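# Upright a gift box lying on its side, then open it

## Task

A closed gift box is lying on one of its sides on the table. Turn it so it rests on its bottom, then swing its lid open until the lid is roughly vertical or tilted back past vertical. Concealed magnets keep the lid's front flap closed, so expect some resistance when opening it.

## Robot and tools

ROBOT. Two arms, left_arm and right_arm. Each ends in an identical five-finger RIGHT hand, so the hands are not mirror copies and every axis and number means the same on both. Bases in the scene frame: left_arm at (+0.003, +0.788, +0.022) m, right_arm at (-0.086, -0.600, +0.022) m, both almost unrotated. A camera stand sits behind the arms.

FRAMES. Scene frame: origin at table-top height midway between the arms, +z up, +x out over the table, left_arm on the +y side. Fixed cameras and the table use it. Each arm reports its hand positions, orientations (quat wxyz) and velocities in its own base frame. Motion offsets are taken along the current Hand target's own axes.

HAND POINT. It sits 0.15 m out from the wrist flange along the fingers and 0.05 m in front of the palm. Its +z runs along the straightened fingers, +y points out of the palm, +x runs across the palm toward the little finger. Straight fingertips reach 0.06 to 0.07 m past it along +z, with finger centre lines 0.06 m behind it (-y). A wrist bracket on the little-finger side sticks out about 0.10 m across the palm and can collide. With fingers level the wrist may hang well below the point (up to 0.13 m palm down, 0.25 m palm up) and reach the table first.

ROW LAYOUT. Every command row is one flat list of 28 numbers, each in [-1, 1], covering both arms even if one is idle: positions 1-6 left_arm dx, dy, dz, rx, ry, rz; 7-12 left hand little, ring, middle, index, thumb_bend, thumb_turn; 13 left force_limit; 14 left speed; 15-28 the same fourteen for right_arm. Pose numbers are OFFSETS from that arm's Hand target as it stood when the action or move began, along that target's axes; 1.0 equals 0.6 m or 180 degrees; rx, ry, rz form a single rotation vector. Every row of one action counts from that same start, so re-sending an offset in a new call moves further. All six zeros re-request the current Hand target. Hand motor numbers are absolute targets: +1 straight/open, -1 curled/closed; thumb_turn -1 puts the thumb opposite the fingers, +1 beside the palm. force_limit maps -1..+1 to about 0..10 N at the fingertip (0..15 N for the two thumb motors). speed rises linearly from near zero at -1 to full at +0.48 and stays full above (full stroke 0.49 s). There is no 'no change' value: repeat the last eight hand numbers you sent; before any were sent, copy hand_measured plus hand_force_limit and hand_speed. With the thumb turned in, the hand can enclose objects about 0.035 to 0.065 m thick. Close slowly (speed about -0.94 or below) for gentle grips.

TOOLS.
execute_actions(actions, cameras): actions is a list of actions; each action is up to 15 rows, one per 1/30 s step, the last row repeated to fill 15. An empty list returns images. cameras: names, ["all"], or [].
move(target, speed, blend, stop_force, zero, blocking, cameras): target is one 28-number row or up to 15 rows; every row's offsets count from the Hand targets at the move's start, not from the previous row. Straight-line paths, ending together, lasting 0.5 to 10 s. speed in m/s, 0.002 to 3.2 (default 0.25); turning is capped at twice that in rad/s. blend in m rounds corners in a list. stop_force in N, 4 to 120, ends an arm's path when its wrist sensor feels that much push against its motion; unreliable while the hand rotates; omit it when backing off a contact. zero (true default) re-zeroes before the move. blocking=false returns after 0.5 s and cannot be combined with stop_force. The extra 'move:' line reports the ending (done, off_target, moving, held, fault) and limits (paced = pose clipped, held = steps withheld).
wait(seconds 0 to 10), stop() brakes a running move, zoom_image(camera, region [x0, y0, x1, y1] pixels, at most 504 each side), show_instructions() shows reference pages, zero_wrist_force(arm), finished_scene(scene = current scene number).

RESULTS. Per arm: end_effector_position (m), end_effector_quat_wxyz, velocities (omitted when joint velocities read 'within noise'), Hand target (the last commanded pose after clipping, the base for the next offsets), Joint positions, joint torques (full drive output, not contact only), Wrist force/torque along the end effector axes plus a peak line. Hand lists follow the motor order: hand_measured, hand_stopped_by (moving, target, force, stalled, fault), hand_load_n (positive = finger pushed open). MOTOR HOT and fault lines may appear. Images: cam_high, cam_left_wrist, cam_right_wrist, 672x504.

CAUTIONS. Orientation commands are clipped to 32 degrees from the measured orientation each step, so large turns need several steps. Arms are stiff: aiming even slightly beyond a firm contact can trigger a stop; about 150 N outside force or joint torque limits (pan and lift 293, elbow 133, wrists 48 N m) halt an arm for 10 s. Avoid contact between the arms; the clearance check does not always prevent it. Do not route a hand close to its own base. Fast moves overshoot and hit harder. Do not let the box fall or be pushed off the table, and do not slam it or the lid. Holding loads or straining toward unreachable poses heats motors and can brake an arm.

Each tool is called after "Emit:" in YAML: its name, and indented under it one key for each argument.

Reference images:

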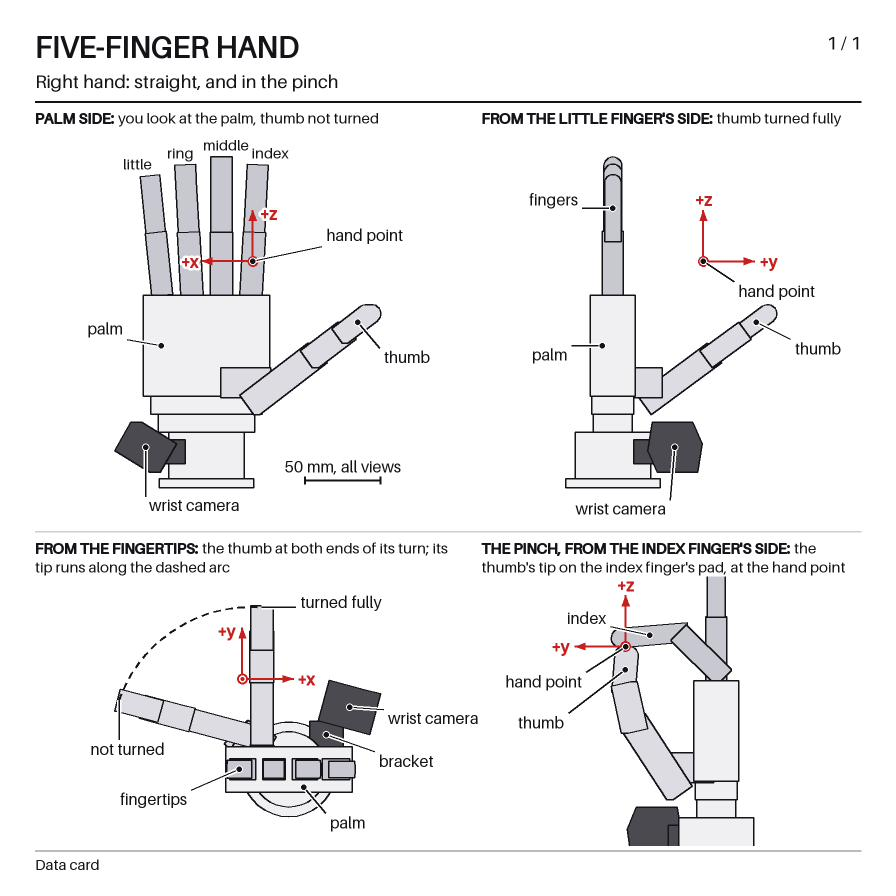

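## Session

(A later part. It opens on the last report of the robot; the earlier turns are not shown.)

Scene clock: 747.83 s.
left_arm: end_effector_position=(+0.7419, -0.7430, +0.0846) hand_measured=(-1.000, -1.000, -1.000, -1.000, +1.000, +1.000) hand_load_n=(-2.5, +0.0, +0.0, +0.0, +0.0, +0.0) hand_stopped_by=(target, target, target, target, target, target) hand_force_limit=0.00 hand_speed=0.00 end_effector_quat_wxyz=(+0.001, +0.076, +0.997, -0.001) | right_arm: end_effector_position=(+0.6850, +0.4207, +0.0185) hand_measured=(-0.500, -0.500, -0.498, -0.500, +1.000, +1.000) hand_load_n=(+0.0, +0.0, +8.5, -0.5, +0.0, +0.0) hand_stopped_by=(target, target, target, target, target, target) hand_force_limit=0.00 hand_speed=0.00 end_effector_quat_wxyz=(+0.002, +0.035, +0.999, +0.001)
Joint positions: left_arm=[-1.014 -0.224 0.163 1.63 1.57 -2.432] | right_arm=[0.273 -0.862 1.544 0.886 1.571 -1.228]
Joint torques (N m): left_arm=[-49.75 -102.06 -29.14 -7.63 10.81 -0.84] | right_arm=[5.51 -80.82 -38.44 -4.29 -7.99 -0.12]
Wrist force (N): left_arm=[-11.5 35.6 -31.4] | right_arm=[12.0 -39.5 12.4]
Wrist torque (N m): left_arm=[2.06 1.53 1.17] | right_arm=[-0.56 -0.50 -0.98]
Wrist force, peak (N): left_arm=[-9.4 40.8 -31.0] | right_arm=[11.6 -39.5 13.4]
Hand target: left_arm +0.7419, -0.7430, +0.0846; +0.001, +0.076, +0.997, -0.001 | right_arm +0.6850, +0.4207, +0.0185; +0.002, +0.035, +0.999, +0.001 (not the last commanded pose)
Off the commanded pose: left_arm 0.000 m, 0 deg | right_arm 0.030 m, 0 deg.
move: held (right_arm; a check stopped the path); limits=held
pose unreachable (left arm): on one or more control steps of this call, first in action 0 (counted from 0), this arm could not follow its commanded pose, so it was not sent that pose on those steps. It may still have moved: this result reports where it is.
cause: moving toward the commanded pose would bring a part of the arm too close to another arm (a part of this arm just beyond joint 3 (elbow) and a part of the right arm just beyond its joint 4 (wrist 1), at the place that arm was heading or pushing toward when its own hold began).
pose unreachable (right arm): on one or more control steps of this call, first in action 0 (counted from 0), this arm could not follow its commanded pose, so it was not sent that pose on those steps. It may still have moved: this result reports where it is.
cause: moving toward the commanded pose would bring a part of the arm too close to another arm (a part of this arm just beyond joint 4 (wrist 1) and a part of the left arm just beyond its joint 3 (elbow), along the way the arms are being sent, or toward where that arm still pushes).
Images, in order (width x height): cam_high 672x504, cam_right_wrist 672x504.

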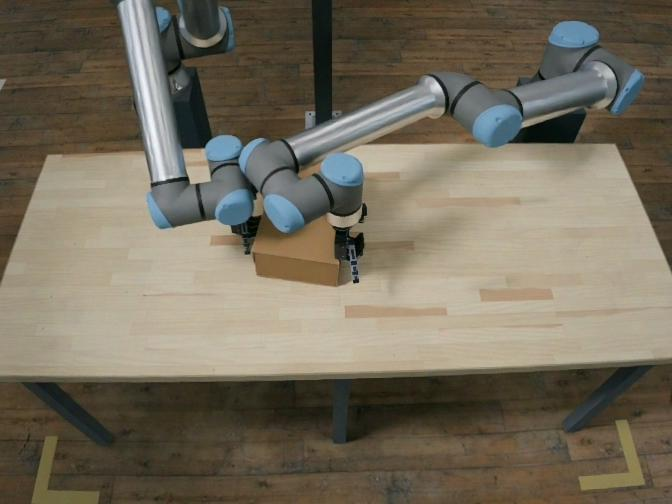

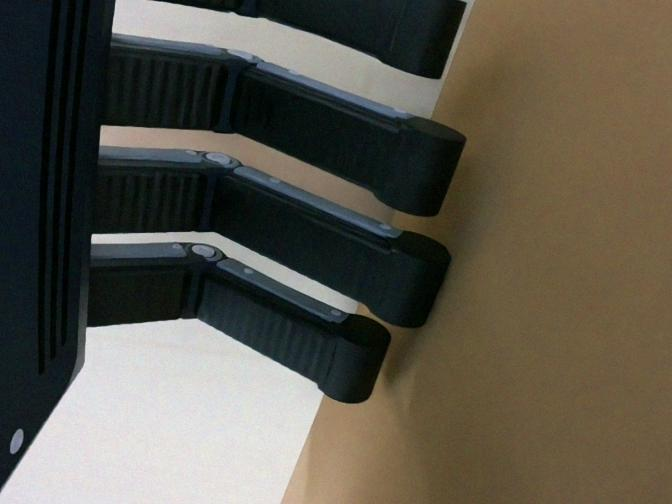

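Emit:
move:
  target:
    - [0,0.13,0,0,0,0,-1,-1,-1,-1,1,1,0,0,0,-0.07,0.01,0,0,0,-0.5,-0.5,-0.5,-0.5,1,1,0,0]
    - [0.373,0.13,0.09,0,0,0,-1,-1,-1,-1,1,1,0,0,-0.216,-0.06,0,0,0,0,-1,-1,-1,-1,1,1,0,0]
  speed: 0.2

Emit:
move:
  target:
    - [0.232,-0.2325,0,0,0,-0.183,-1,-1,-1,-1,1,1,0,0,0.039,0.245,0,0,0,-0.183,-1,-1,-1,-1,1,1,0,0]
  speed: 0.12
  cameras: ["cam_high"]

Emit:
zoom_image:
  camera: "cam_high"
  region: [180, 100, 460, 320]

Scene clock: 787.53 s.
left_arm: end_effector_position=(+0.5327, -0.6319, +0.0301) hand_measured=(-1.000, -1.000, -1.000, -1.000, +1.000, +1.000) hand_load_n=(+0.0, +0.0, +0.0, +0.0, +0.0, +0.0) hand_stopped_by=(target, target, target, target, target, target) hand_force_limit=0.00 hand_speed=0.00 end_effector_quat_wxyz=(+0.001, +0.076, +0.997, -0.001) | right_arm: end_effector_position=(+0.8118, +0.3757, +0.0189) hand_measured=(-1.000, -1.000, -1.000, -1.000, +1.000, +1.000) hand_load_n=(+0.0, +0.0, +0.0, +0.0, +0.0, +0.0) hand_stopped_by=(target, target, target, target, target, target) hand_force_limit=0.00 hand_speed=0.00 end_effector_quat_wxyz=(+0.002, +0.035, +0.999, +0.001)
Joint positions: left_arm=[-1.156 -0.732 1.27 1.031 1.57 -2.574] | right_arm=[0.179 -0.732 1.292 1.007 1.57 -1.322]
Joint torques (N m): left_arm=[-8.52 -124.53 -19.99 1.88 -2.75 -2.05] | right_arm=[-10.63 -79.09 -37.11 7.7 2.01 -1.89]
Wrist force (N): left_arm=[1.4 -0.7 0.4] | right_arm=[1.4 -0.8 1.2]
Wrist torque (N m): left_arm=[-0.10 -0.15 0.03] | right_arm=[-0.20 -0.23 0.13]
Wrist force, peak (N): left_arm=[-11.9 35.8 -31.4] | right_arm=[12.2 -39.0 13.2]
Hand target: left_arm +0.5327, -0.6319, +0.0301; +0.001, +0.076, +0.997, -0.001 | right_arm +0.8118, +0.3757, +0.0189; +0.002, +0.035, +0.999, +0.001
Off the commanded pose: left_arm 0.000 m, 0 deg | right_arm 0.000 m, 0 deg.
move: done

Scene clock: 790.63 s.
left_arm: end_effector_position=(+0.3739, -0.7486, +0.0300) hand_measured=(-1.000, -1.000, -1.000, -1.000, +1.000, +1.000) hand_load_n=(+0.0, +0.0, +0.0, +0.0, +0.0, +0.0) hand_stopped_by=(target, target, target, target, target, target) hand_force_limit=0.00 hand_speed=0.00 end_effector_quat_wxyz=(+0.001, -0.209, +0.978, -0.001) | right_arm: end_effector_position=(+0.7988, +0.5239, +0.0190) hand_measured=(-1.000, -1.000, -1.000, -1.000, +1.000, +1.000) hand_load_n=(+0.0, +0.0, -1.5, +0.0, +0.0, +0.0) hand_stopped_by=(target, target, target, target, target, target) hand_force_limit=0.00 hand_speed=0.00 end_effector_quat_wxyz=(+0.002, -0.250, +0.968, +0.000)
Joint positions: left_arm=[-1.341 -0.652 1.114 1.107 1.57 -3.333] | right_arm=[0.328 -0.601 1.035 1.133 1.571 -1.748]
Joint torques (N m): left_arm=[-9.67 -92.79 -49.34 6.65 -2.53 -1.93] | right_arm=[18.11 -87.78 -39.25 7.92 2.41 -1.62]
Wrist force (N): left_arm=[1.3 -0.6 -0.3] | right_arm=[1.6 -2.0 1.0]
Wrist torque (N m): left_arm=[-0.10 -0.15 0.02] | right_arm=[-0.29 -0.29 0.10]
Wrist force, peak (N): left_arm=[2.1 -0.8 -0.3] | right_arm=[0.9 -2.6 1.8]
Hand target: left_arm +0.3739, -0.7486, +0.0300; +0.001, -0.210, +0.978, -0.001 | right_arm +0.7988, +0.5240, +0.0190; +0.002, -0.250, +0.968, +0.000
Off the commanded pose: left_arm 0.000 m, 0 deg | right_arm 0.000 m, 0 deg.
move: done
Images, in order (width x height): cam_high 672x504.

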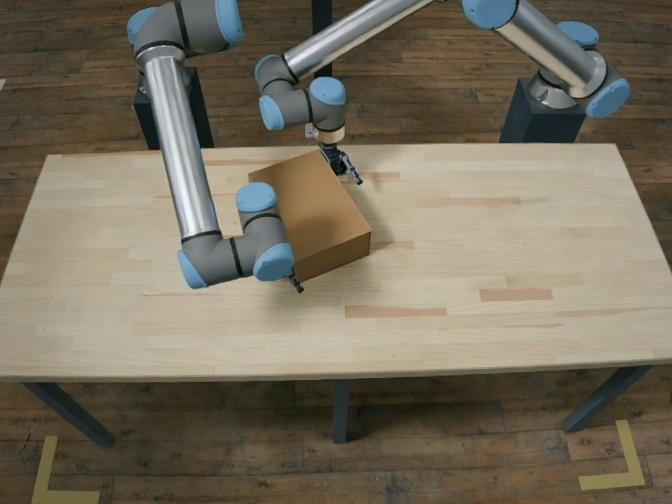

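Scaled by 1.800.

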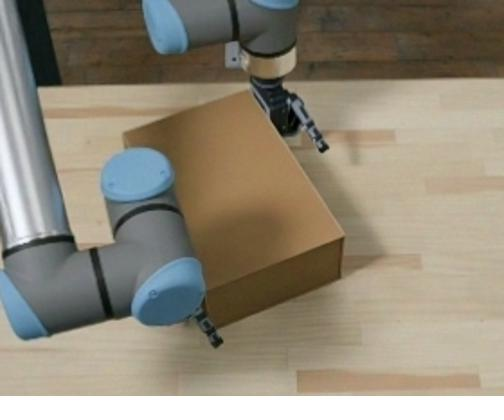

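Emit:
move:
  target: [0.151,-0.139,0,0,0,-0.189,-1,-1,-1,-1,1,1,0,0,-0.063,0.175,0,0,0,-0.189,-1,-1,-1,-1,1,1,0,0]
  speed: 0.12
  cameras: ["cam_high"]

Emit:
zoom_image:
  camera: "cam_high"
  region: [180, 100, 460, 320]

Scene clock: 797.50 s.
left_arm: end_effector_position=(+0.3418, -0.8233, +0.0301) hand_measured=(-1.000, -1.000, -1.000, -1.000, +1.000, +1.000) hand_load_n=(+0.0, +0.0, +0.0, +0.0, +0.0, +0.0) hand_stopped_by=(target, target, target, target, target, target) hand_force_limit=0.00 hand_speed=0.00 end_effector_quat_wxyz=(+0.000, -0.395, +0.918, -0.001) | right_arm: end_effector_position=(+0.7869, +0.5967, +0.0191) hand_measured=(-1.000, -1.000, -1.000, -1.000, +1.000, +1.000) hand_load_n=(-0.5, +0.0, +0.0, +0.0, +0.0, +0.0) hand_stopped_by=(target, target, target, target, target, target) hand_force_limit=0.00 hand_speed=0.00 end_effector_quat_wxyz=(+0.002, -0.433, +0.901, +0.000)
Joint positions: left_arm=[-1.364 -0.539 0.892 1.215 1.57 -3.748] | right_arm=[0.402 -0.5 0.835 1.232 1.571 -2.066]
Joint torques (N m): left_arm=[12.88 -135.92 -23.57 2.17 -0.84 2.36] | right_arm=[-10.94 -113.72 -28.21 0.75 2.1 1.84]
Wrist force (N): left_arm=[1.6 -0.8 0.4] | right_arm=[1.6 -0.9 1.3]
Wrist torque (N m): left_arm=[-0.18 -0.22 -0.31] | right_arm=[-0.23 -0.29 -0.20]
Wrist force, peak (N): left_arm=[2.6 -1.8 0.4] | right_arm=[0.9 -2.9 1.3]
Hand target: left_arm +0.3419, -0.8232, +0.0301; +0.000, -0.395, +0.919, -0.001 (not the last commanded pose) | right_arm +0.7869, +0.5966, +0.0191; +0.002, -0.433, +0.901, +0.000 (not the last commanded pose)
Off the commanded pose: left_arm 0.042 m, 12 deg | right_arm 0.038 m, 12 deg.
move: held (left_arm, right_arm; a check stopped the path); limits=held
pose unreachable (left arm): on one or more control steps of this call, first in action 0 (counted from 0), this arm could not follow its commanded pose, so it was not sent that pose on those steps. It may still have moved: this result reports where it is.
cause: moving toward the commanded pose would bring a part of the arm too close to another arm (a part of this arm just beyond joint 3 (elbow) and a part of the right arm just beyond its joint 2 (shoulder lift), along the way the arms are being sent, or toward where that arm still pushes).
pose unreachable (right arm): on one or more control steps of this call, first in action 0 (counted from 0), this arm could not follow its commanded pose, so it was not sent that pose on those steps. It may still have moved: this result reports where it is.
cause: moving toward the commanded pose would bring a part of the arm too close to another arm (a part of this arm just beyond joint 2 (shoulder lift) and a part of the left arm just beyond its joint 3 (elbow), along the way the arms are being sent, or toward where that arm still pushes).
Images, in order (width x height): cam_high 672x504.

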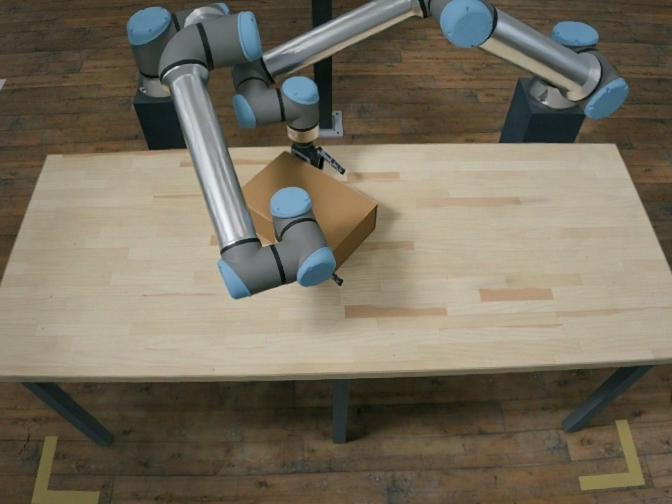

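Scaled by 1.800.

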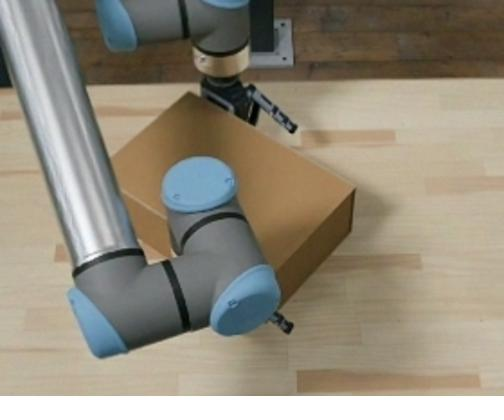

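Emit:
move:
  target:
    - [-0.05,0.06,0,0,0,-0.019,-1,-1,-1,-1,1,1,0,0,0.061,-0.118,0.023,0,0,-0.015,-0.5,-0.5,-0.5,-0.5,1,1,0,0]
    - [-0.291,0.05,0,0,0,-0.019,-1,-1,-1,-1,1,1,0,0,0.061,-0.118,0.023,0,0,-0.015,-0.5,-0.5,-0.5,-0.5,1,1,0,0]
  speed: 0.2
  cameras: ["cam_high","cam_right_wrist"]

Emit:
zoom_image:
  camera: "cam_high"
  region: [200, 100, 460, 320]

Scene clock: 810.20 s.
left_arm: end_effector_position=(+0.4398, -0.6760, +0.0299) hand_measured=(-1.000, -1.000, -1.000, -1.000, +1.000, +1.000) hand_load_n=(+0.0, +0.0, +0.0, +0.0, -0.5, +0.0) hand_stopped_by=(target, target, target, target, target, target) hand_force_limit=0.00 hand_speed=0.00 end_effector_quat_wxyz=(+0.000, -0.423, +0.906, -0.001) | right_arm: end_effector_position=(+0.8194, +0.5238, +0.0053) hand_measured=(-0.500, -0.500, -0.500, -0.500, +1.000, +1.000) hand_load_n=(+0.0, +0.0, +0.0, +0.0, +0.0, +0.0) hand_stopped_by=(target, target, target, target, target, target) hand_force_limit=0.00 hand_speed=0.00 end_effector_quat_wxyz=(+0.002, -0.454, +0.891, +0.000)
Joint positions: left_arm=[-1.209 -0.69 1.188 1.07 1.57 -3.652] | right_arm=[0.318 -0.503 0.867 1.203 1.571 -2.195]
Joint torques (N m): left_arm=[11.16 -127.05 -21.24 1.99 2.65 2.29] | right_arm=[-12.69 -93.74 -27.39 1.08 -2.38 -1.45]
Wrist force (N): left_arm=[1.6 -0.6 -0.2] | right_arm=[1.4 -1.1 1.2]
Wrist torque (N m): left_arm=[-0.07 -0.17 -0.28] | right_arm=[-0.25 -0.26 0.08]
Wrist force, peak (N): left_arm=[2.8 -0.7 0.1] | right_arm=[2.1 -1.6 1.3]
Hand target: left_arm +0.4401, -0.6758, +0.0299; +0.000, -0.423, +0.906, -0.001 | right_arm +0.8194, +0.5238, +0.0053; +0.002, -0.454, +0.891, +0.000
Off the commanded pose: left_arm 0.000 m, 0 deg | right_arm 0.000 m, 0 deg.
move: done
Images, in order (width x height): cam_high 672x504, cam_right_wrist 672x504.

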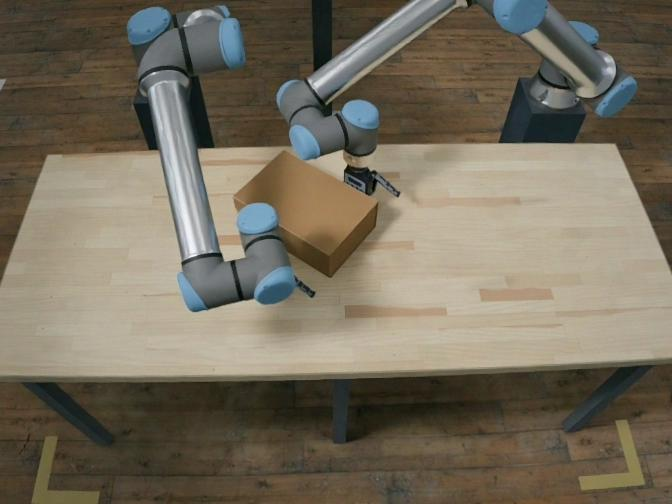

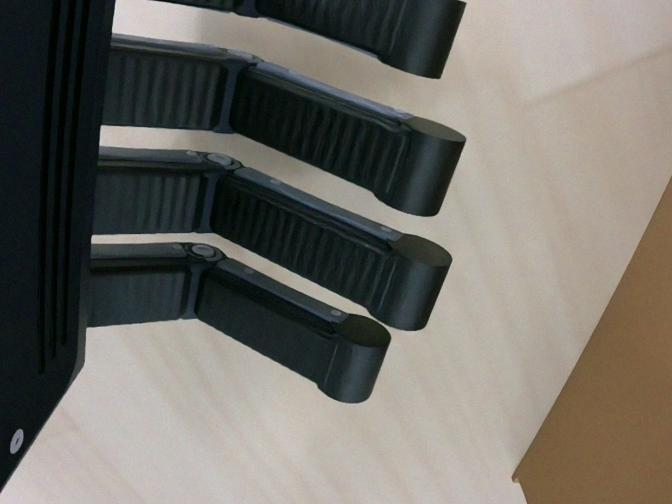

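Scaled by 1.938.

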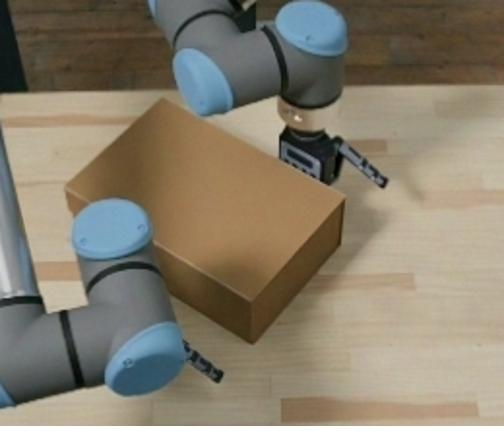

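Emit:
move:
  target: [0,-0.13,0,0,0,0,-1,-1,-1,-1,1,1,0,0,0,0.2,0,0,0,0,-0.5,-0.5,-0.5,-0.5,1,1,0,0]
  speed: 0.04
  stop_force: 12
  cameras: ["cam_high","cam_right_wrist"]

Emit:
zoom_image:
  camera: "cam_high"
  region: [200, 100, 460, 320]

Scene clock: 816.33 s.
left_arm: end_effector_position=(+0.4643, -0.6960, +0.0300) hand_measured=(-1.000, -1.000, -1.000, -1.000, +1.000, +1.000) hand_load_n=(+0.0, +0.0, +0.0, +0.0, +0.0, +0.0) hand_stopped_by=(target, target, target, target, target, target) hand_force_limit=0.00 hand_speed=0.00 end_effector_quat_wxyz=(+0.000, -0.423, +0.906, -0.002) | right_arm: end_effector_position=(+0.7800, +0.5524, +0.0052) hand_measured=(-0.500, -0.500, -0.500, -0.500, +1.000, +1.000) hand_load_n=(+0.0, +0.0, +0.0, +0.0, +0.0, +0.0) hand_stopped_by=(target, target, target, target, target, target) hand_force_limit=0.00 hand_speed=0.00 end_effector_quat_wxyz=(+0.002, -0.454, +0.891, +0.000)
Joint positions: left_arm=[-1.191 -0.641 1.093 1.116 1.57 -3.634] | right_arm=[0.361 -0.542 0.944 1.164 1.571 -2.153]
Joint torques (N m): left_arm=[-9.52 -131.06 -22.6 2.17 1.26 -1.85] | right_arm=[-11.39 -91 -39.39 4.59 2.12 -1.77]
Wrist force (N): left_arm=[0.0 0.2 0.1] | right_arm=[0.9 -2.5 1.8]
Wrist torque (N m): left_arm=[-0.11 -0.01 -0.14] | right_arm=[-0.22 -0.35 0.06]
Wrist force, peak (N): left_arm=[11.3 42.2 -8.1] | right_arm=[-7.3 -42.5 7.8]
Hand target: left_arm +0.4643, -0.6960, +0.0300; +0.000, -0.423, +0.906, -0.002 (not the last commanded pose) | right_arm +0.7800, +0.5524, +0.0052; +0.002, -0.454, +0.891, +0.000 (not the last commanded pose)
Off the commanded pose: left_arm 0.046 m, 0 deg | right_arm 0.071 m, 0 deg.
move: contact (left_arm, right_arm)
Images, in order (width x height): cam_high 672x504, cam_right_wrist 672x504.

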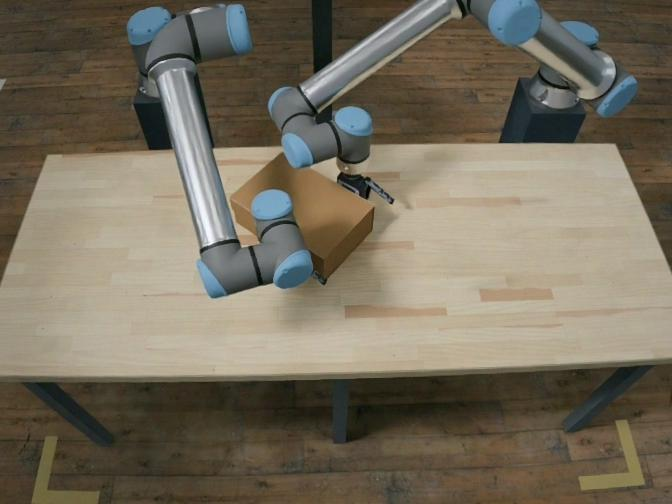

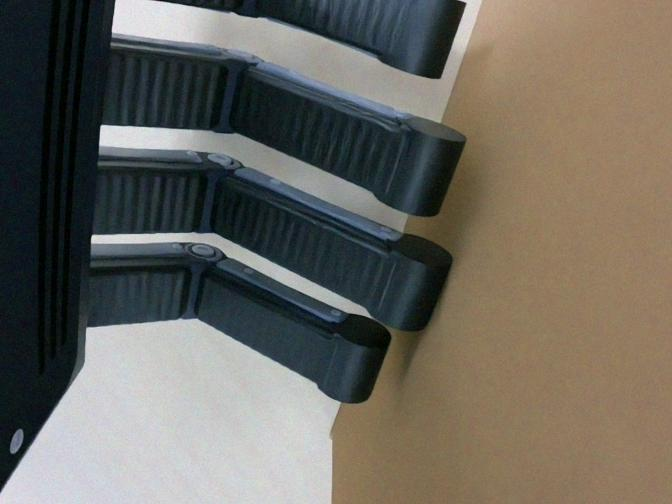

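Scaled by 1.938.

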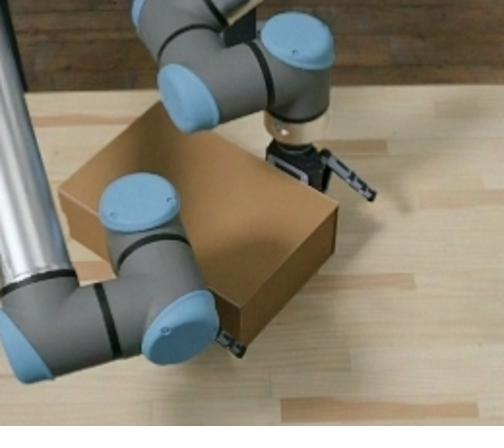

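Emit:
move:
  target: [0,0,0,0,0,0,-1,-1,-1,-1,1,1,0,0,0,0.03,0,0,0,0,-0.5,-0.5,-0.5,-0.5,1,1,0,0]
  speed: 0.008
  stop_force: 22

Emit:
move:
  target: [0,0,0,0,0,0,-1,-1,-1,-1,1,1,0,0,0,0.002,-0.09,0,0,0,-0.5,-0.5,-0.5,-0.5,1,1,0,0]
  speed: 0.02
  stop_force: 40
  cameras: ["cam_high","cam_right_wrist"]

Emit:
zoom_image:
  camera: "cam_high"
  region: [200, 100, 460, 320]

Scene clock: 821.70 s.
left_arm: end_effector_position=(+0.4643, -0.6960, +0.0300) hand_measured=(-1.000, -1.000, -1.000, -1.000, +1.000, +1.000) hand_load_n=(+0.0, +0.0, +0.0, +0.0, +0.0, +0.0) hand_stopped_by=(target, target, target, target, target, target) hand_force_limit=0.00 hand_speed=0.00 end_effector_quat_wxyz=(+0.000, -0.423, +0.906, -0.002) | right_arm: end_effector_position=(+0.7789, +0.5532, +0.0051) hand_measured=(-0.500, -0.500, -0.500, -0.500, +1.000, +1.000) hand_load_n=(+0.0, +0.0, -1.5, +0.0, +0.0, +0.0) hand_stopped_by=(target, target, target, target, target, target) hand_force_limit=0.00 hand_speed=0.00 end_effector_quat_wxyz=(+0.002, -0.454, +0.891, +0.000)
Joint positions: left_arm=[-1.191 -0.641 1.093 1.116 1.57 -3.634] | right_arm=[0.362 -0.543 0.947 1.162 1.571 -2.151]
Joint torques (N m): left_arm=[26.27 -124.98 -56.39 -2.16 -6.06 -0.91] | right_arm=[5.02 -91 -33.47 12.58 -6.89 -2.48]
Wrist force (N): left_arm=[6.1 23.5 -4.5] | right_arm=[-3.5 -22.8 4.1]
Wrist torque (N m): left_arm=[1.38 -0.03 1.87] | right_arm=[-0.51 -0.35 -0.56]
Wrist force, peak (N): left_arm=[7.0 26.5 -5.1] | right_arm=[-4.0 -28.3 4.9]
Hand target: left_arm +0.4643, -0.6960, +0.0300; +0.000, -0.423, +0.906, -0.002 | right_arm +0.7789, +0.5532, +0.0051; +0.002, -0.454, +0.891, +0.000 (not the last commanded pose)
Off the commanded pose: left_arm 0.000 m, 0 deg | right_arm 0.017 m, 0 deg.
move: contact (right_arm)

Scene clock: 824.27 s.
left_arm: end_effector_position=(+0.4642, -0.6960, +0.0300) hand_measured=(-1.000, -1.000, -1.000, -1.000, +1.000, +1.000) hand_load_n=(+0.0, +0.0, +0.0, +0.0, +0.0, +0.0) hand_stopped_by=(target, target, target, target, target, target) hand_force_limit=0.00 hand_speed=0.00 end_effector_quat_wxyz=(+0.000, -0.423, +0.906, -0.001) | right_arm: end_effector_position=(+0.7786, +0.5533, +0.0307) hand_measured=(-0.500, -0.500, -0.498, -0.500, +1.000, +1.000) hand_load_n=(+0.0, +0.0, +20.5, +0.5, +0.0, +0.0) hand_stopped_by=(target, target, target, target, target, target) hand_force_limit=0.00 hand_speed=0.00 end_effector_quat_wxyz=(+0.003, -0.454, +0.891, -0.001)
Joint positions: left_arm=[-1.191 -0.641 1.093 1.116 1.57 -3.634] | right_arm=[0.362 -0.563 0.938 1.191 1.571 -2.151]
Joint torques (N m): left_arm=[29.19 -113.51 -62.92 -20.22 -9.18 -0.52] | right_arm=[94.93 -109.69 -10.33 24.5 -28.47 -1.18]
Wrist force (N): left_arm=[3.9 115.8 -26.7] | right_arm=[-2.1 -114.3 34.2]
Wrist torque (N m): left_arm=[10.30 0.20 3.05] | right_arm=[-1.15 -1.04 -2.50]
Wrist force, peak (N): left_arm=[3.7 121.6 -28.2] | right_arm=[-2.3 -119.1 35.5]
Hand target: left_arm +0.4642, -0.6960, +0.0300; +0.000, -0.423, +0.906, -0.001 | right_arm +0.7786, +0.5532, +0.0307; +0.003, -0.454, +0.891, -0.001 (not the last commanded pose)
Off the commanded pose: left_arm 0.000 m, 0 deg | right_arm 0.028 m, 0 deg.
move: contact (left_arm, right_arm)
Images, in order (width x height): cam_high 672x504, cam_right_wrist 672x504.

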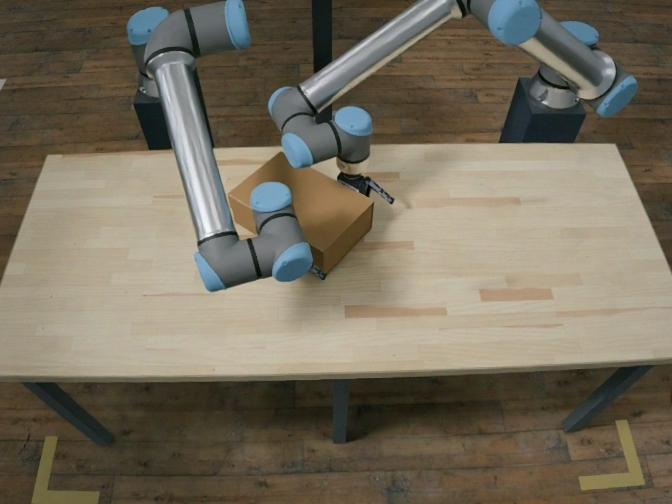

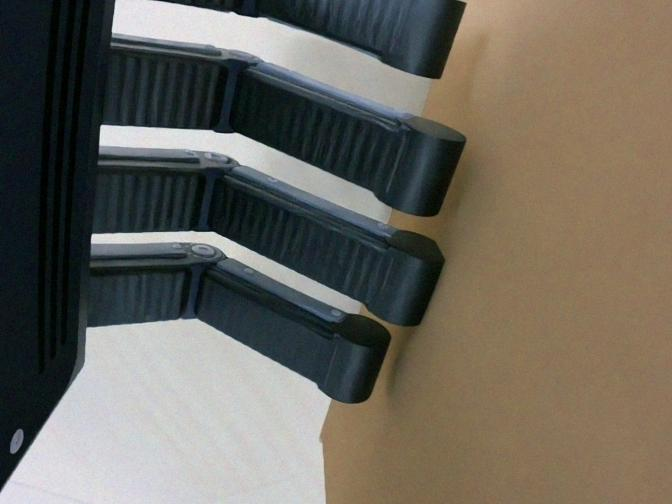

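Scaled by 1.938.

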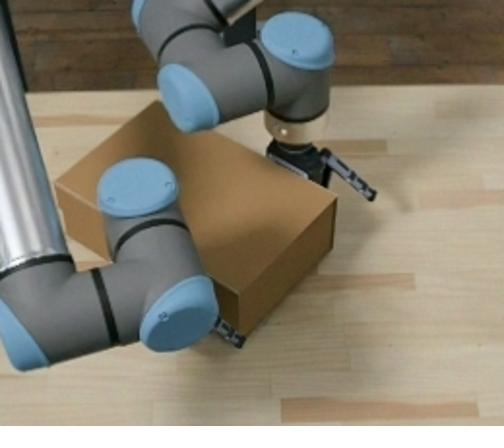

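Emit:
move:
  target:
    - [0,0.05,0,0,0,0,-1,-1,-1,-1,1,1,0,0,0,-0.12,0,0,0,0,-0.5,-0.5,-0.5,-0.5,1,1,0,0]
    - [0,0.05,-0.27,0,0,0,-1,-1,-1,-1,1,1,0,0,0,-0.12,-0.4,0,0,0,-0.5,-0.5,-0.5,-0.5,1,1,0,0]
    - [0.076,-0.11,-0.27,0,0,0,-1,-1,-1,-1,1,1,0,0,0.2,-0.3,-0.4,0,0,0.485,-0.5,-0.5,-0.5,-0.5,1,1,0,0]
  speed: 0.25
  cameras: ["all"]

Scene clock: 889.20 s.
left_arm: end_effector_position=(+0.4852, -0.7729, +0.1922) hand_measured=(-1.000, -1.000, -1.000, -1.000, +1.000, +1.000) hand_load_n=(+0.0, +0.0, +0.0, +0.0, -0.5, +0.0) hand_stopped_by=(target, target, target, target, target, target) hand_force_limit=0.00 hand_speed=0.00 end_effector_quat_wxyz=(+0.000, -0.423, +0.906, -0.001) | right_arm: end_effector_position=(+0.8525, +0.3501, +0.2708) hand_measured=(-0.500, -0.500, -0.500, -0.500, +1.000, +1.000) hand_load_n=(+0.0, +0.0, +0.0, +0.0, +0.0, +0.0) hand_stopped_by=(target, target, target, target, target, target) hand_force_limit=0.00 hand_speed=0.00 end_effector_quat_wxyz=(+0.002, +0.286, +0.958, +0.001)
Joint positions: left_arm=[-1.2 -0.576 0.671 1.473 1.57 -3.644] | right_arm=[0.174 -0.871 1.067 1.37 1.57 -0.816]
Joint torques (N m): left_arm=[11.86 -104.26 -52.9 6.61 1.91 2.09] | right_arm=[-10.14 -95.78 -29.02 0.96 2.42 2.09]
Wrist force (N): left_arm=[1.6 0.4 -0.3] | right_arm=[6.2 -0.8 1.3]
Wrist torque (N m): left_arm=[0.06 -0.19 -0.25] | right_arm=[-0.23 -0.94 0.08]
Wrist force, peak (N): left_arm=[4.1 116.2 -27.2] | right_arm=[-2.3 -114.5 34.5]
Hand target: left_arm +0.4852, -0.7729, +0.1922; +0.000, -0.423, +0.906, -0.001 | right_arm +0.8525, +0.3501, +0.2708; +0.002, +0.286, +0.958, +0.001
Off the commanded pose: left_arm 0.000 m, 0 deg | right_arm 0.000 m, 0 deg.
move: done

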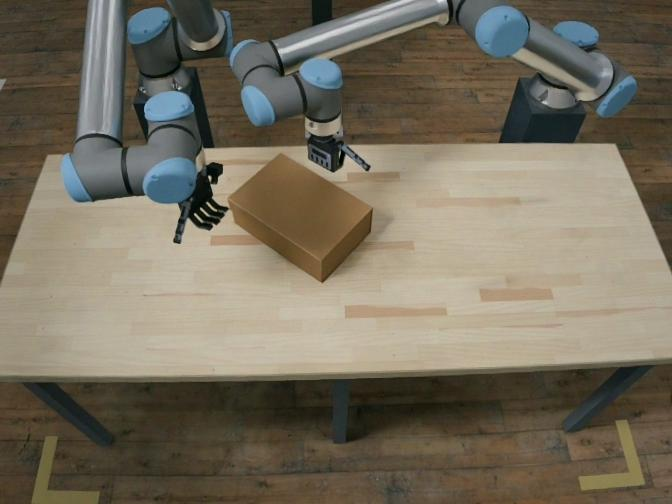

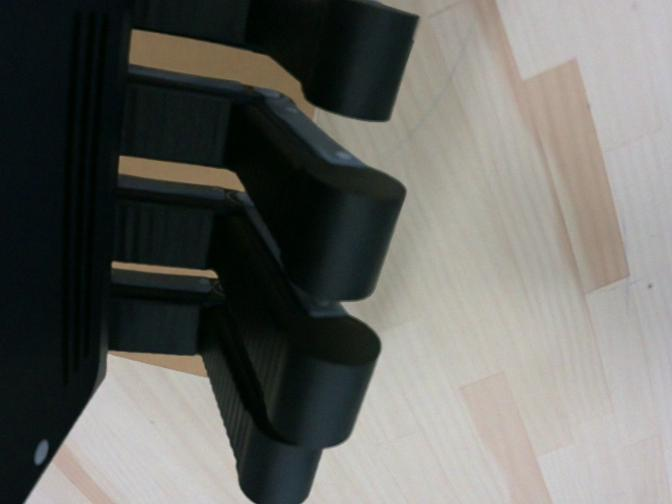

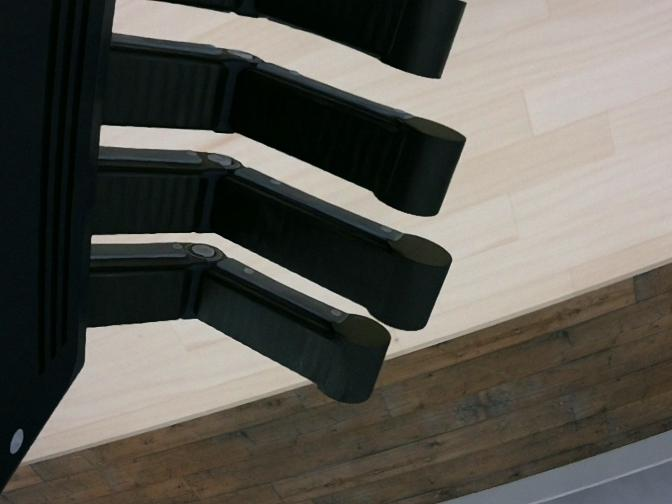

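Emit:
move:
  target: [0,0,0,0,0,0,-1,-1,-1,-1,1,1,0,0,0.352,-0.2535,0,0,0,0.018,1,1,1,1,1,1,0,0]
  speed: 0.25
  cameras: ["cam_high","cam_right_wrist"]

Scene clock: 896.90 s.
left_arm: end_effector_position=(+0.4852, -0.7729, +0.1922) hand_measured=(-1.000, -1.000, -1.000, -1.000, +1.000, +1.000) hand_load_n=(+0.0, +0.0, +0.0, +0.0, +0.0, +0.0) hand_stopped_by=(target, target, target, target, target, target) hand_force_limit=0.00 hand_speed=0.00 end_effector_quat_wxyz=(+0.000, -0.423, +0.906, -0.001) | right_arm: end_effector_position=(+0.5927, +0.3389, +0.2695) hand_measured=(+1.000, +1.000, +1.000, +1.000, +1.000, +1.000) hand_load_n=(+0.0, +0.0, +0.0, +0.0, -0.5, +0.0) hand_stopped_by=(target, target, target, target, target, target) hand_force_limit=0.00 hand_speed=0.00 end_effector_quat_wxyz=(+0.002, +0.313, +0.950, +0.001)
Joint positions: left_arm=[-1.2 -0.576 0.671 1.473 1.57 -3.643] | right_arm=[0.239 -1.265 1.675 1.155 1.571 -0.694]
Joint torques (N m): left_arm=[12.41 -101.61 -53.34 6.2 1.78 2.08] | right_arm=[17.23 -66.49 -26.44 1.01 -2.62 2.02]
Wrist force (N): left_arm=[1.5 0.5 0.3] | right_arm=[6.3 -1.1 1.2]
Wrist torque (N m): left_arm=[0.04 -0.20 -0.25] | right_arm=[-0.24 -0.98 0.06]
Wrist force, peak (N): left_arm=[1.9 0.7 0.3] | right_arm=[7.6 -1.8 0.9]
Hand target: left_arm +0.4852, -0.7729, +0.1922; +0.000, -0.423, +0.906, -0.001 | right_arm +0.5925, +0.3389, +0.2695; +0.002, +0.313, +0.950, +0.001
Off the commanded pose: left_arm 0.000 m, 0 deg | right_arm 0.000 m, 0 deg.
move: done
Images, in order (width x height): cam_high 672x504, cam_right_wrist 672x504.

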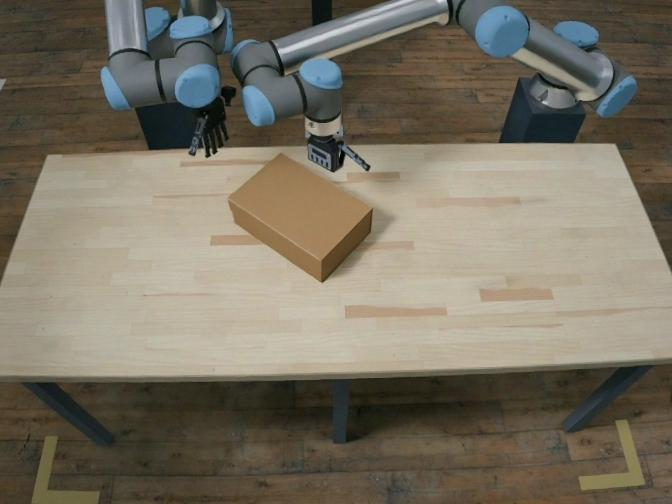

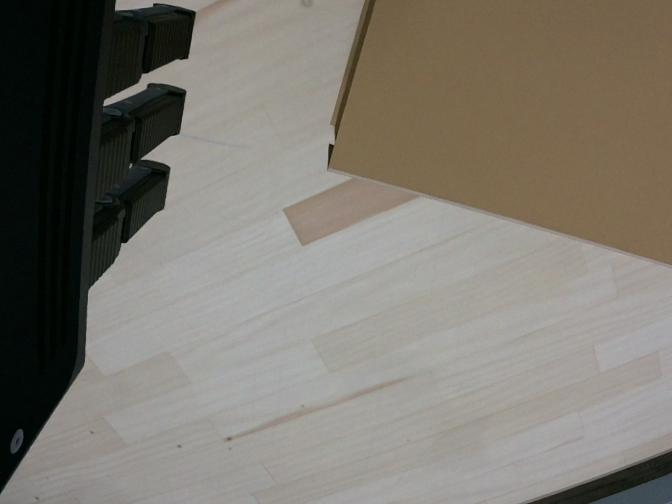

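Emit:
move:
  target: [0,0,0,0,0,0,-1,-1,-1,-1,1,1,0,0,0.125,-0.02,0.345,0,0,0,1,1,1,1,1,1,0,0]
  speed: 0.2
  stop_force: 10
  cameras: ["cam_high","cam_right_wrist"]

Emit:
zoom_image:
  camera: "cam_high"
  region: [180, 100, 330, 260]

Scene clock: 903.20 s.
left_arm: end_effector_position=(+0.4852, -0.7729, +0.1922) hand_measured=(-1.000, -1.000, -1.000, -1.000, +1.000, +1.000) hand_load_n=(+0.0, +0.0, +0.0, +0.0, +0.0, +0.0) hand_stopped_by=(target, target, target, target, target, target) hand_force_limit=0.00 hand_speed=0.00 end_effector_quat_wxyz=(+0.000, -0.423, +0.906, -0.001) | right_arm: end_effector_position=(+0.5724, +0.3487, +0.2099) hand_measured=(+1.000, +1.000, +1.000, +1.000, +1.000, +1.000) hand_load_n=(+0.0, +0.0, +0.0, +0.0, +0.0, +0.0) hand_stopped_by=(target, target, target, target, target, target) hand_force_limit=0.00 hand_speed=0.00 end_effector_quat_wxyz=(+0.001, +0.313, +0.950, +0.001)
Joint positions: left_arm=[-1.2 -0.576 0.671 1.473 1.57 -3.643] | right_arm=[0.264 -1.239 1.757 1.05 1.571 -0.67]
Joint torques (N m): left_arm=[12.01 -101.74 -52.81 6.49 1.8 1.68] | right_arm=[-12.07 -66.15 -37.75 7.6 0.56 -1.78]
Wrist force (N): left_arm=[1.1 0.5 0.7] | right_arm=[6.5 -0.9 1.1]
Wrist torque (N m): left_arm=[0.02 -0.15 -0.27] | right_arm=[-0.22 -1.03 0.40]
Wrist force, peak (N): left_arm=[1.7 1.0 0.3] | right_arm=[9.4 -1.9 7.6]
Hand target: left_arm +0.4852, -0.7729, +0.1922; +0.000, -0.423, +0.906, -0.001 | right_arm +0.5724, +0.3487, +0.2099; +0.001, +0.313, +0.950, +0.001 (not the last commanded pose)
Off the commanded pose: left_arm 0.000 m, 0 deg | right_arm 0.157 m, 0 deg.
move: held (right_arm; a check stopped the path); limits=held
pose unreachable (right arm): on one or more control steps of this call, first in action 0 (counted from 0), this arm could not follow its commanded pose, so it was not sent that pose on those steps. It may still have moved: this result reports where it is.
cause: moving toward the commanded pose would bring a part of the arm too close to another arm (a part of this arm just beyond joint 5 (wrist 2) and a part of the left arm just beyond its joint 3 (elbow), 12 mm apart when this arm was first held).
Images, in order (width x height): cam_high 672x504, cam_right_wrist 672x504.

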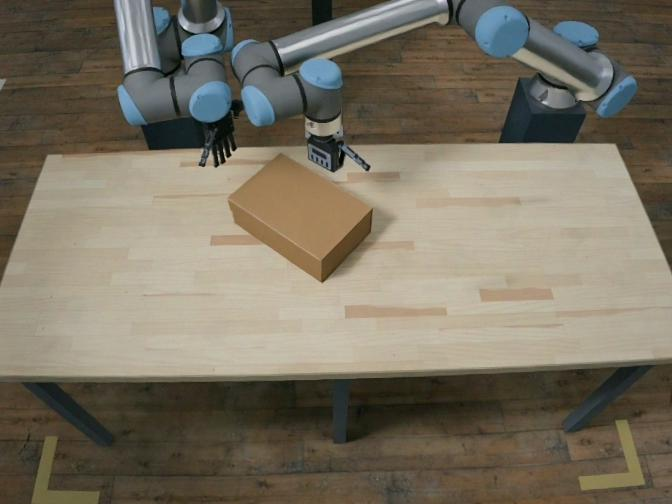

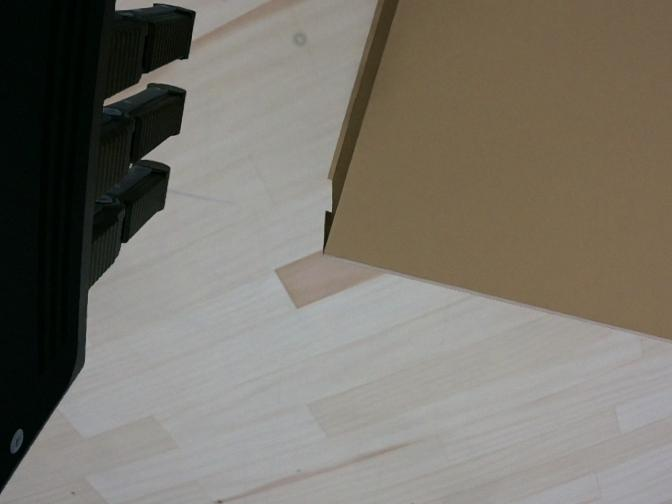

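Scaled by 3.150.

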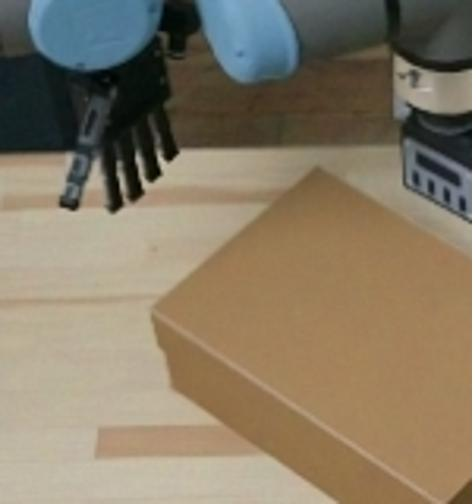

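Emit:
move:
  target:
    - [-0.2,0,-0.05,0,0,0,-1,-1,-1,-1,1,1,0,0,0,0,0,0,0,0,1,1,1,1,1,1,0,0]
    - [-0.2,0,0,0,0,0,-1,-1,-1,-1,1,1,0,0,0.035,-0.02,0.24,0,0,0,1,1,1,1,1,1,0,0]
  speed: 0.2
  cameras: ["cam_high","cam_right_wrist"]

Emit:
zoom_image:
  camera: "cam_high"
  region: [180, 100, 330, 260]

Scene clock: 917.97 s.
left_arm: end_effector_position=(+0.5623, -0.6810, +0.1922) hand_measured=(-1.000, -1.000, -1.000, -1.000, +1.000, +1.000) hand_load_n=(+0.0, +0.0, +0.0, +0.0, +0.0, +0.0) hand_stopped_by=(target, target, target, target, target, target) hand_force_limit=0.00 hand_speed=0.00 end_effector_quat_wxyz=(+0.000, -0.423, +0.906, -0.001) | right_arm: end_effector_position=(+0.5488, +0.3517, +0.0660) hand_measured=(+1.000, +1.000, +1.000, +1.000, +1.000, +1.000) hand_load_n=(+0.0, +0.0, +0.0, +0.0, +0.0, +0.0) hand_stopped_by=(target, target, target, target, target, target) hand_force_limit=0.00 hand_speed=0.00 end_effector_quat_wxyz=(+0.001, +0.313, +0.950, +0.001)
Joint positions: left_arm=[-1.086 -0.652 0.814 1.405 1.571 -3.529] | right_arm=[0.28 -1.119 1.891 0.796 1.571 -0.653]
Joint torques (N m): left_arm=[11.91 -96.49 -25.59 2.28 1.98 1.77] | right_arm=[17.05 -49.8 -19.36 0.68 -1.89 2.01]
Wrist force (N): left_arm=[1.4 0.5 -0.1] | right_arm=[6.6 -1.0 1.2]
Wrist torque (N m): left_arm=[0.10 -0.17 -0.27] | right_arm=[-0.21 -1.02 0.12]
Wrist force, peak (N): left_arm=[2.4 0.6 0.4] | right_arm=[7.0 -1.1 1.4]
Hand target: left_arm +0.5623, -0.6810, +0.1921; +0.000, -0.423, +0.906, -0.001 | right_arm +0.5488, +0.3517, +0.0658; +0.001, +0.313, +0.950, +0.001
Off the commanded pose: left_arm 0.000 m, 0 deg | right_arm 0.000 m, 0 deg.
move: done
Images, in order (width x height): cam_high 672x504, cam_right_wrist 672x504.

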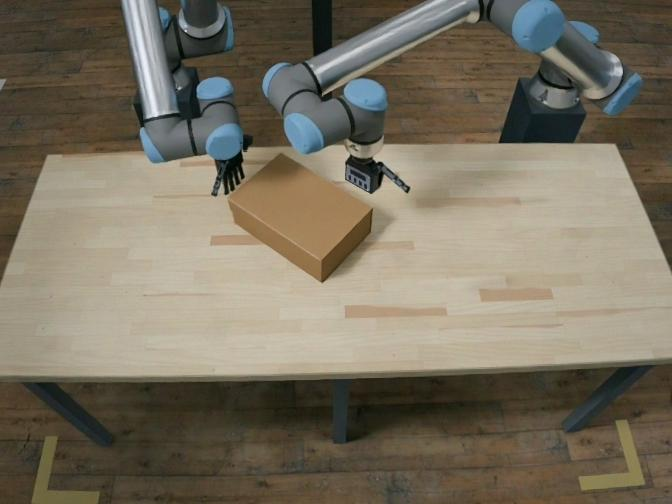

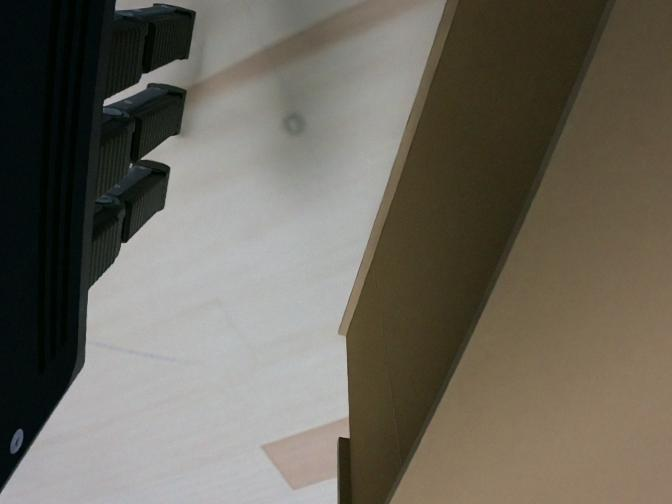

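Scaled by 3.150.

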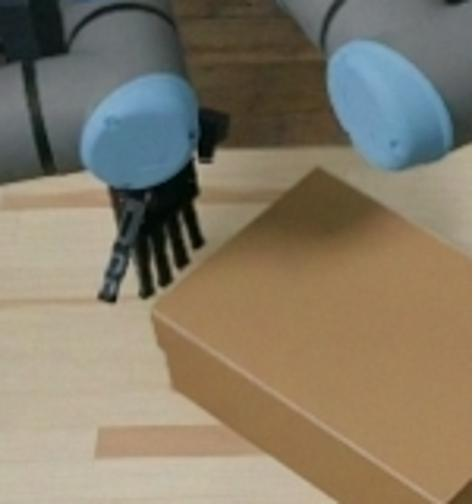

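Emit:
move:
  target: [0,0,0,0,0,0,-1,-1,-1,-1,1,1,0,0,-0.055,0.05,0.01,0,0,0,1,1,1,1,1,1,0,0]
  speed: 0.1

Emit:
move:
  target: [0,0,0,0,0,0,-1,-1,-1,-1,1,1,0,0,0,0.15,0,0,0,0,1,1,1,1,1,1,0,0]
  speed: 0.02
  stop_force: 4
  cameras: ["cam_high","cam_right_wrist"]

Emit:
zoom_image:
  camera: "cam_high"
  region: [180, 100, 330, 260]

Scene clock: 925.40 s.
left_arm: end_effector_position=(+0.5623, -0.6810, +0.1921) hand_measured=(-1.000, -1.000, -1.000, -1.000, +1.000, +1.000) hand_load_n=(+0.0, +0.0, +0.0, +0.0, -0.5, +0.0) hand_stopped_by=(target, target, target, target, target, target) hand_force_limit=0.00 hand_speed=0.00 end_effector_quat_wxyz=(+0.000, -0.423, +0.906, -0.001) | right_arm: end_effector_position=(+0.5930, +0.3562, +0.0600) hand_measured=(+1.000, +1.000, +1.000, +1.000, +1.000, +1.000) hand_load_n=(+0.0, +0.0, +0.0, +0.0, +0.0, -0.5) hand_stopped_by=(target, target, target, target, target, target) hand_force_limit=0.00 hand_speed=0.00 end_effector_quat_wxyz=(+0.001, +0.313, +0.950, +0.001)
Joint positions: left_arm=[-1.086 -0.652 0.814 1.405 1.571 -3.529] | right_arm=[0.267 -1.061 1.807 0.821 1.571 -0.667]
Joint torques (N m): left_arm=[7.04 -98.59 -25.84 2.04 -0.83 1.96] | right_arm=[-11.36 -55.35 -32.91 7.54 -1.65 -1.7]
Wrist force (N): left_arm=[1.4 0.4 -0.3] | right_arm=[6.2 -1.0 1.1]
Wrist torque (N m): left_arm=[0.11 -0.17 -0.27] | right_arm=[-0.19 -0.96 0.41]
Wrist force, peak (N): left_arm=[1.9 0.7 -0.4] | right_arm=[6.8 -1.2 1.2]
Hand target: left_arm +0.5623, -0.6810, +0.1921; +0.000, -0.423, +0.906, -0.001 | right_arm +0.5932, +0.3562, +0.0599; +0.001, +0.313, +0.950, +0.001
Off the commanded pose: left_arm 0.000 m, 0 deg | right_arm 0.000 m, 0 deg.
move: done

Scene clock: 931.00 s.
left_arm: end_effector_position=(+0.5623, -0.6810, +0.1921) hand_measured=(-1.000, -1.000, -1.000, -1.000, +1.000, +1.000) hand_load_n=(+0.0, +0.0, +0.0, +0.0, +0.0, +0.0) hand_stopped_by=(target, target, target, target, target, target) hand_force_limit=0.00 hand_speed=0.00 end_effector_quat_wxyz=(+0.000, -0.423, +0.906, -0.001) | right_arm: end_effector_position=(+0.6468, +0.4285, +0.0601) hand_measured=(+1.000, +1.000, +1.000, +1.000, +1.000, +1.000) hand_load_n=(+0.0, +0.0, +0.0, +0.0, +0.0, +0.0) hand_stopped_by=(target, target, target, target, target, target) hand_force_limit=0.00 hand_speed=0.00 end_effector_quat_wxyz=(+0.001, +0.313, +0.950, +0.001)
Joint positions: left_arm=[-1.086 -0.652 0.814 1.405 1.571 -3.529] | right_arm=[0.349 -0.951 1.615 0.904 1.571 -0.585]
Joint torques (N m): left_arm=[-0.4 -98.96 -26.16 1.94 -0.66 1.67] | right_arm=[17.06 -64.09 -35.46 7.22 2.2 1.96]
Wrist force (N): left_arm=[1.5 0.5 0.3] | right_arm=[5.8 -2.4 1.2]
Wrist torque (N m): left_arm=[0.08 -0.21 -0.25] | right_arm=[-0.25 -0.88 -0.01]
Wrist force, peak (N): left_arm=[1.9 0.9 0.0] | right_arm=[6.5 -2.5 1.0]
Hand target: left_arm +0.5623, -0.6810, +0.1921; +0.000, -0.423, +0.906, -0.001 | right_arm +0.6468, +0.4285, +0.0601; +0.001, +0.313, +0.950, +0.001
Off the commanded pose: left_arm 0.000 m, 0 deg | right_arm 0.000 m, 0 deg.
move: done
Images, in order (width x height): cam_high 672x504, cam_right_wrist 672x504.

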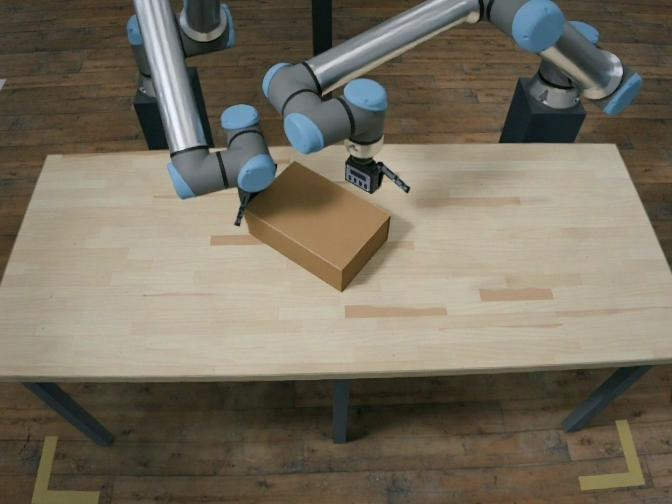

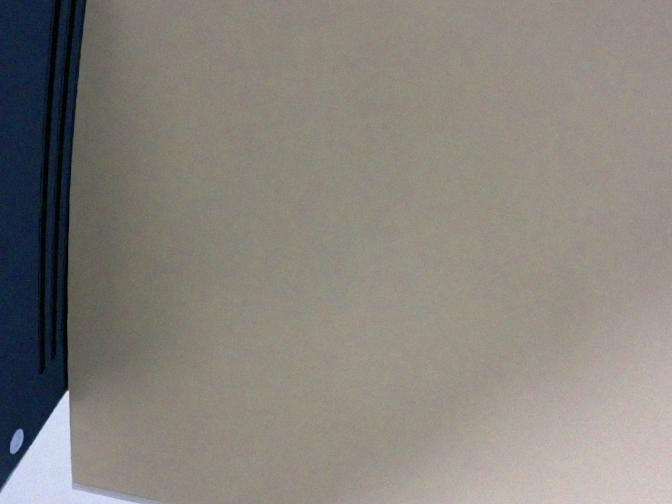

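Scaled by 3.150.

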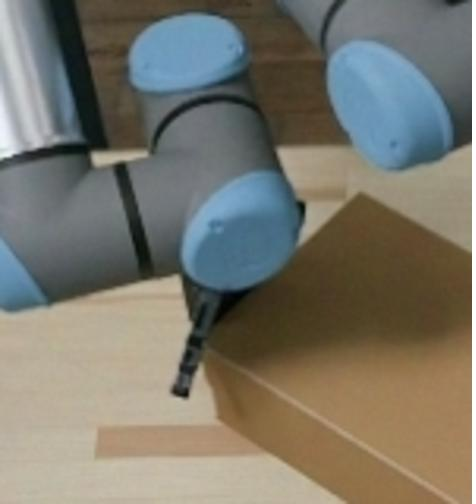

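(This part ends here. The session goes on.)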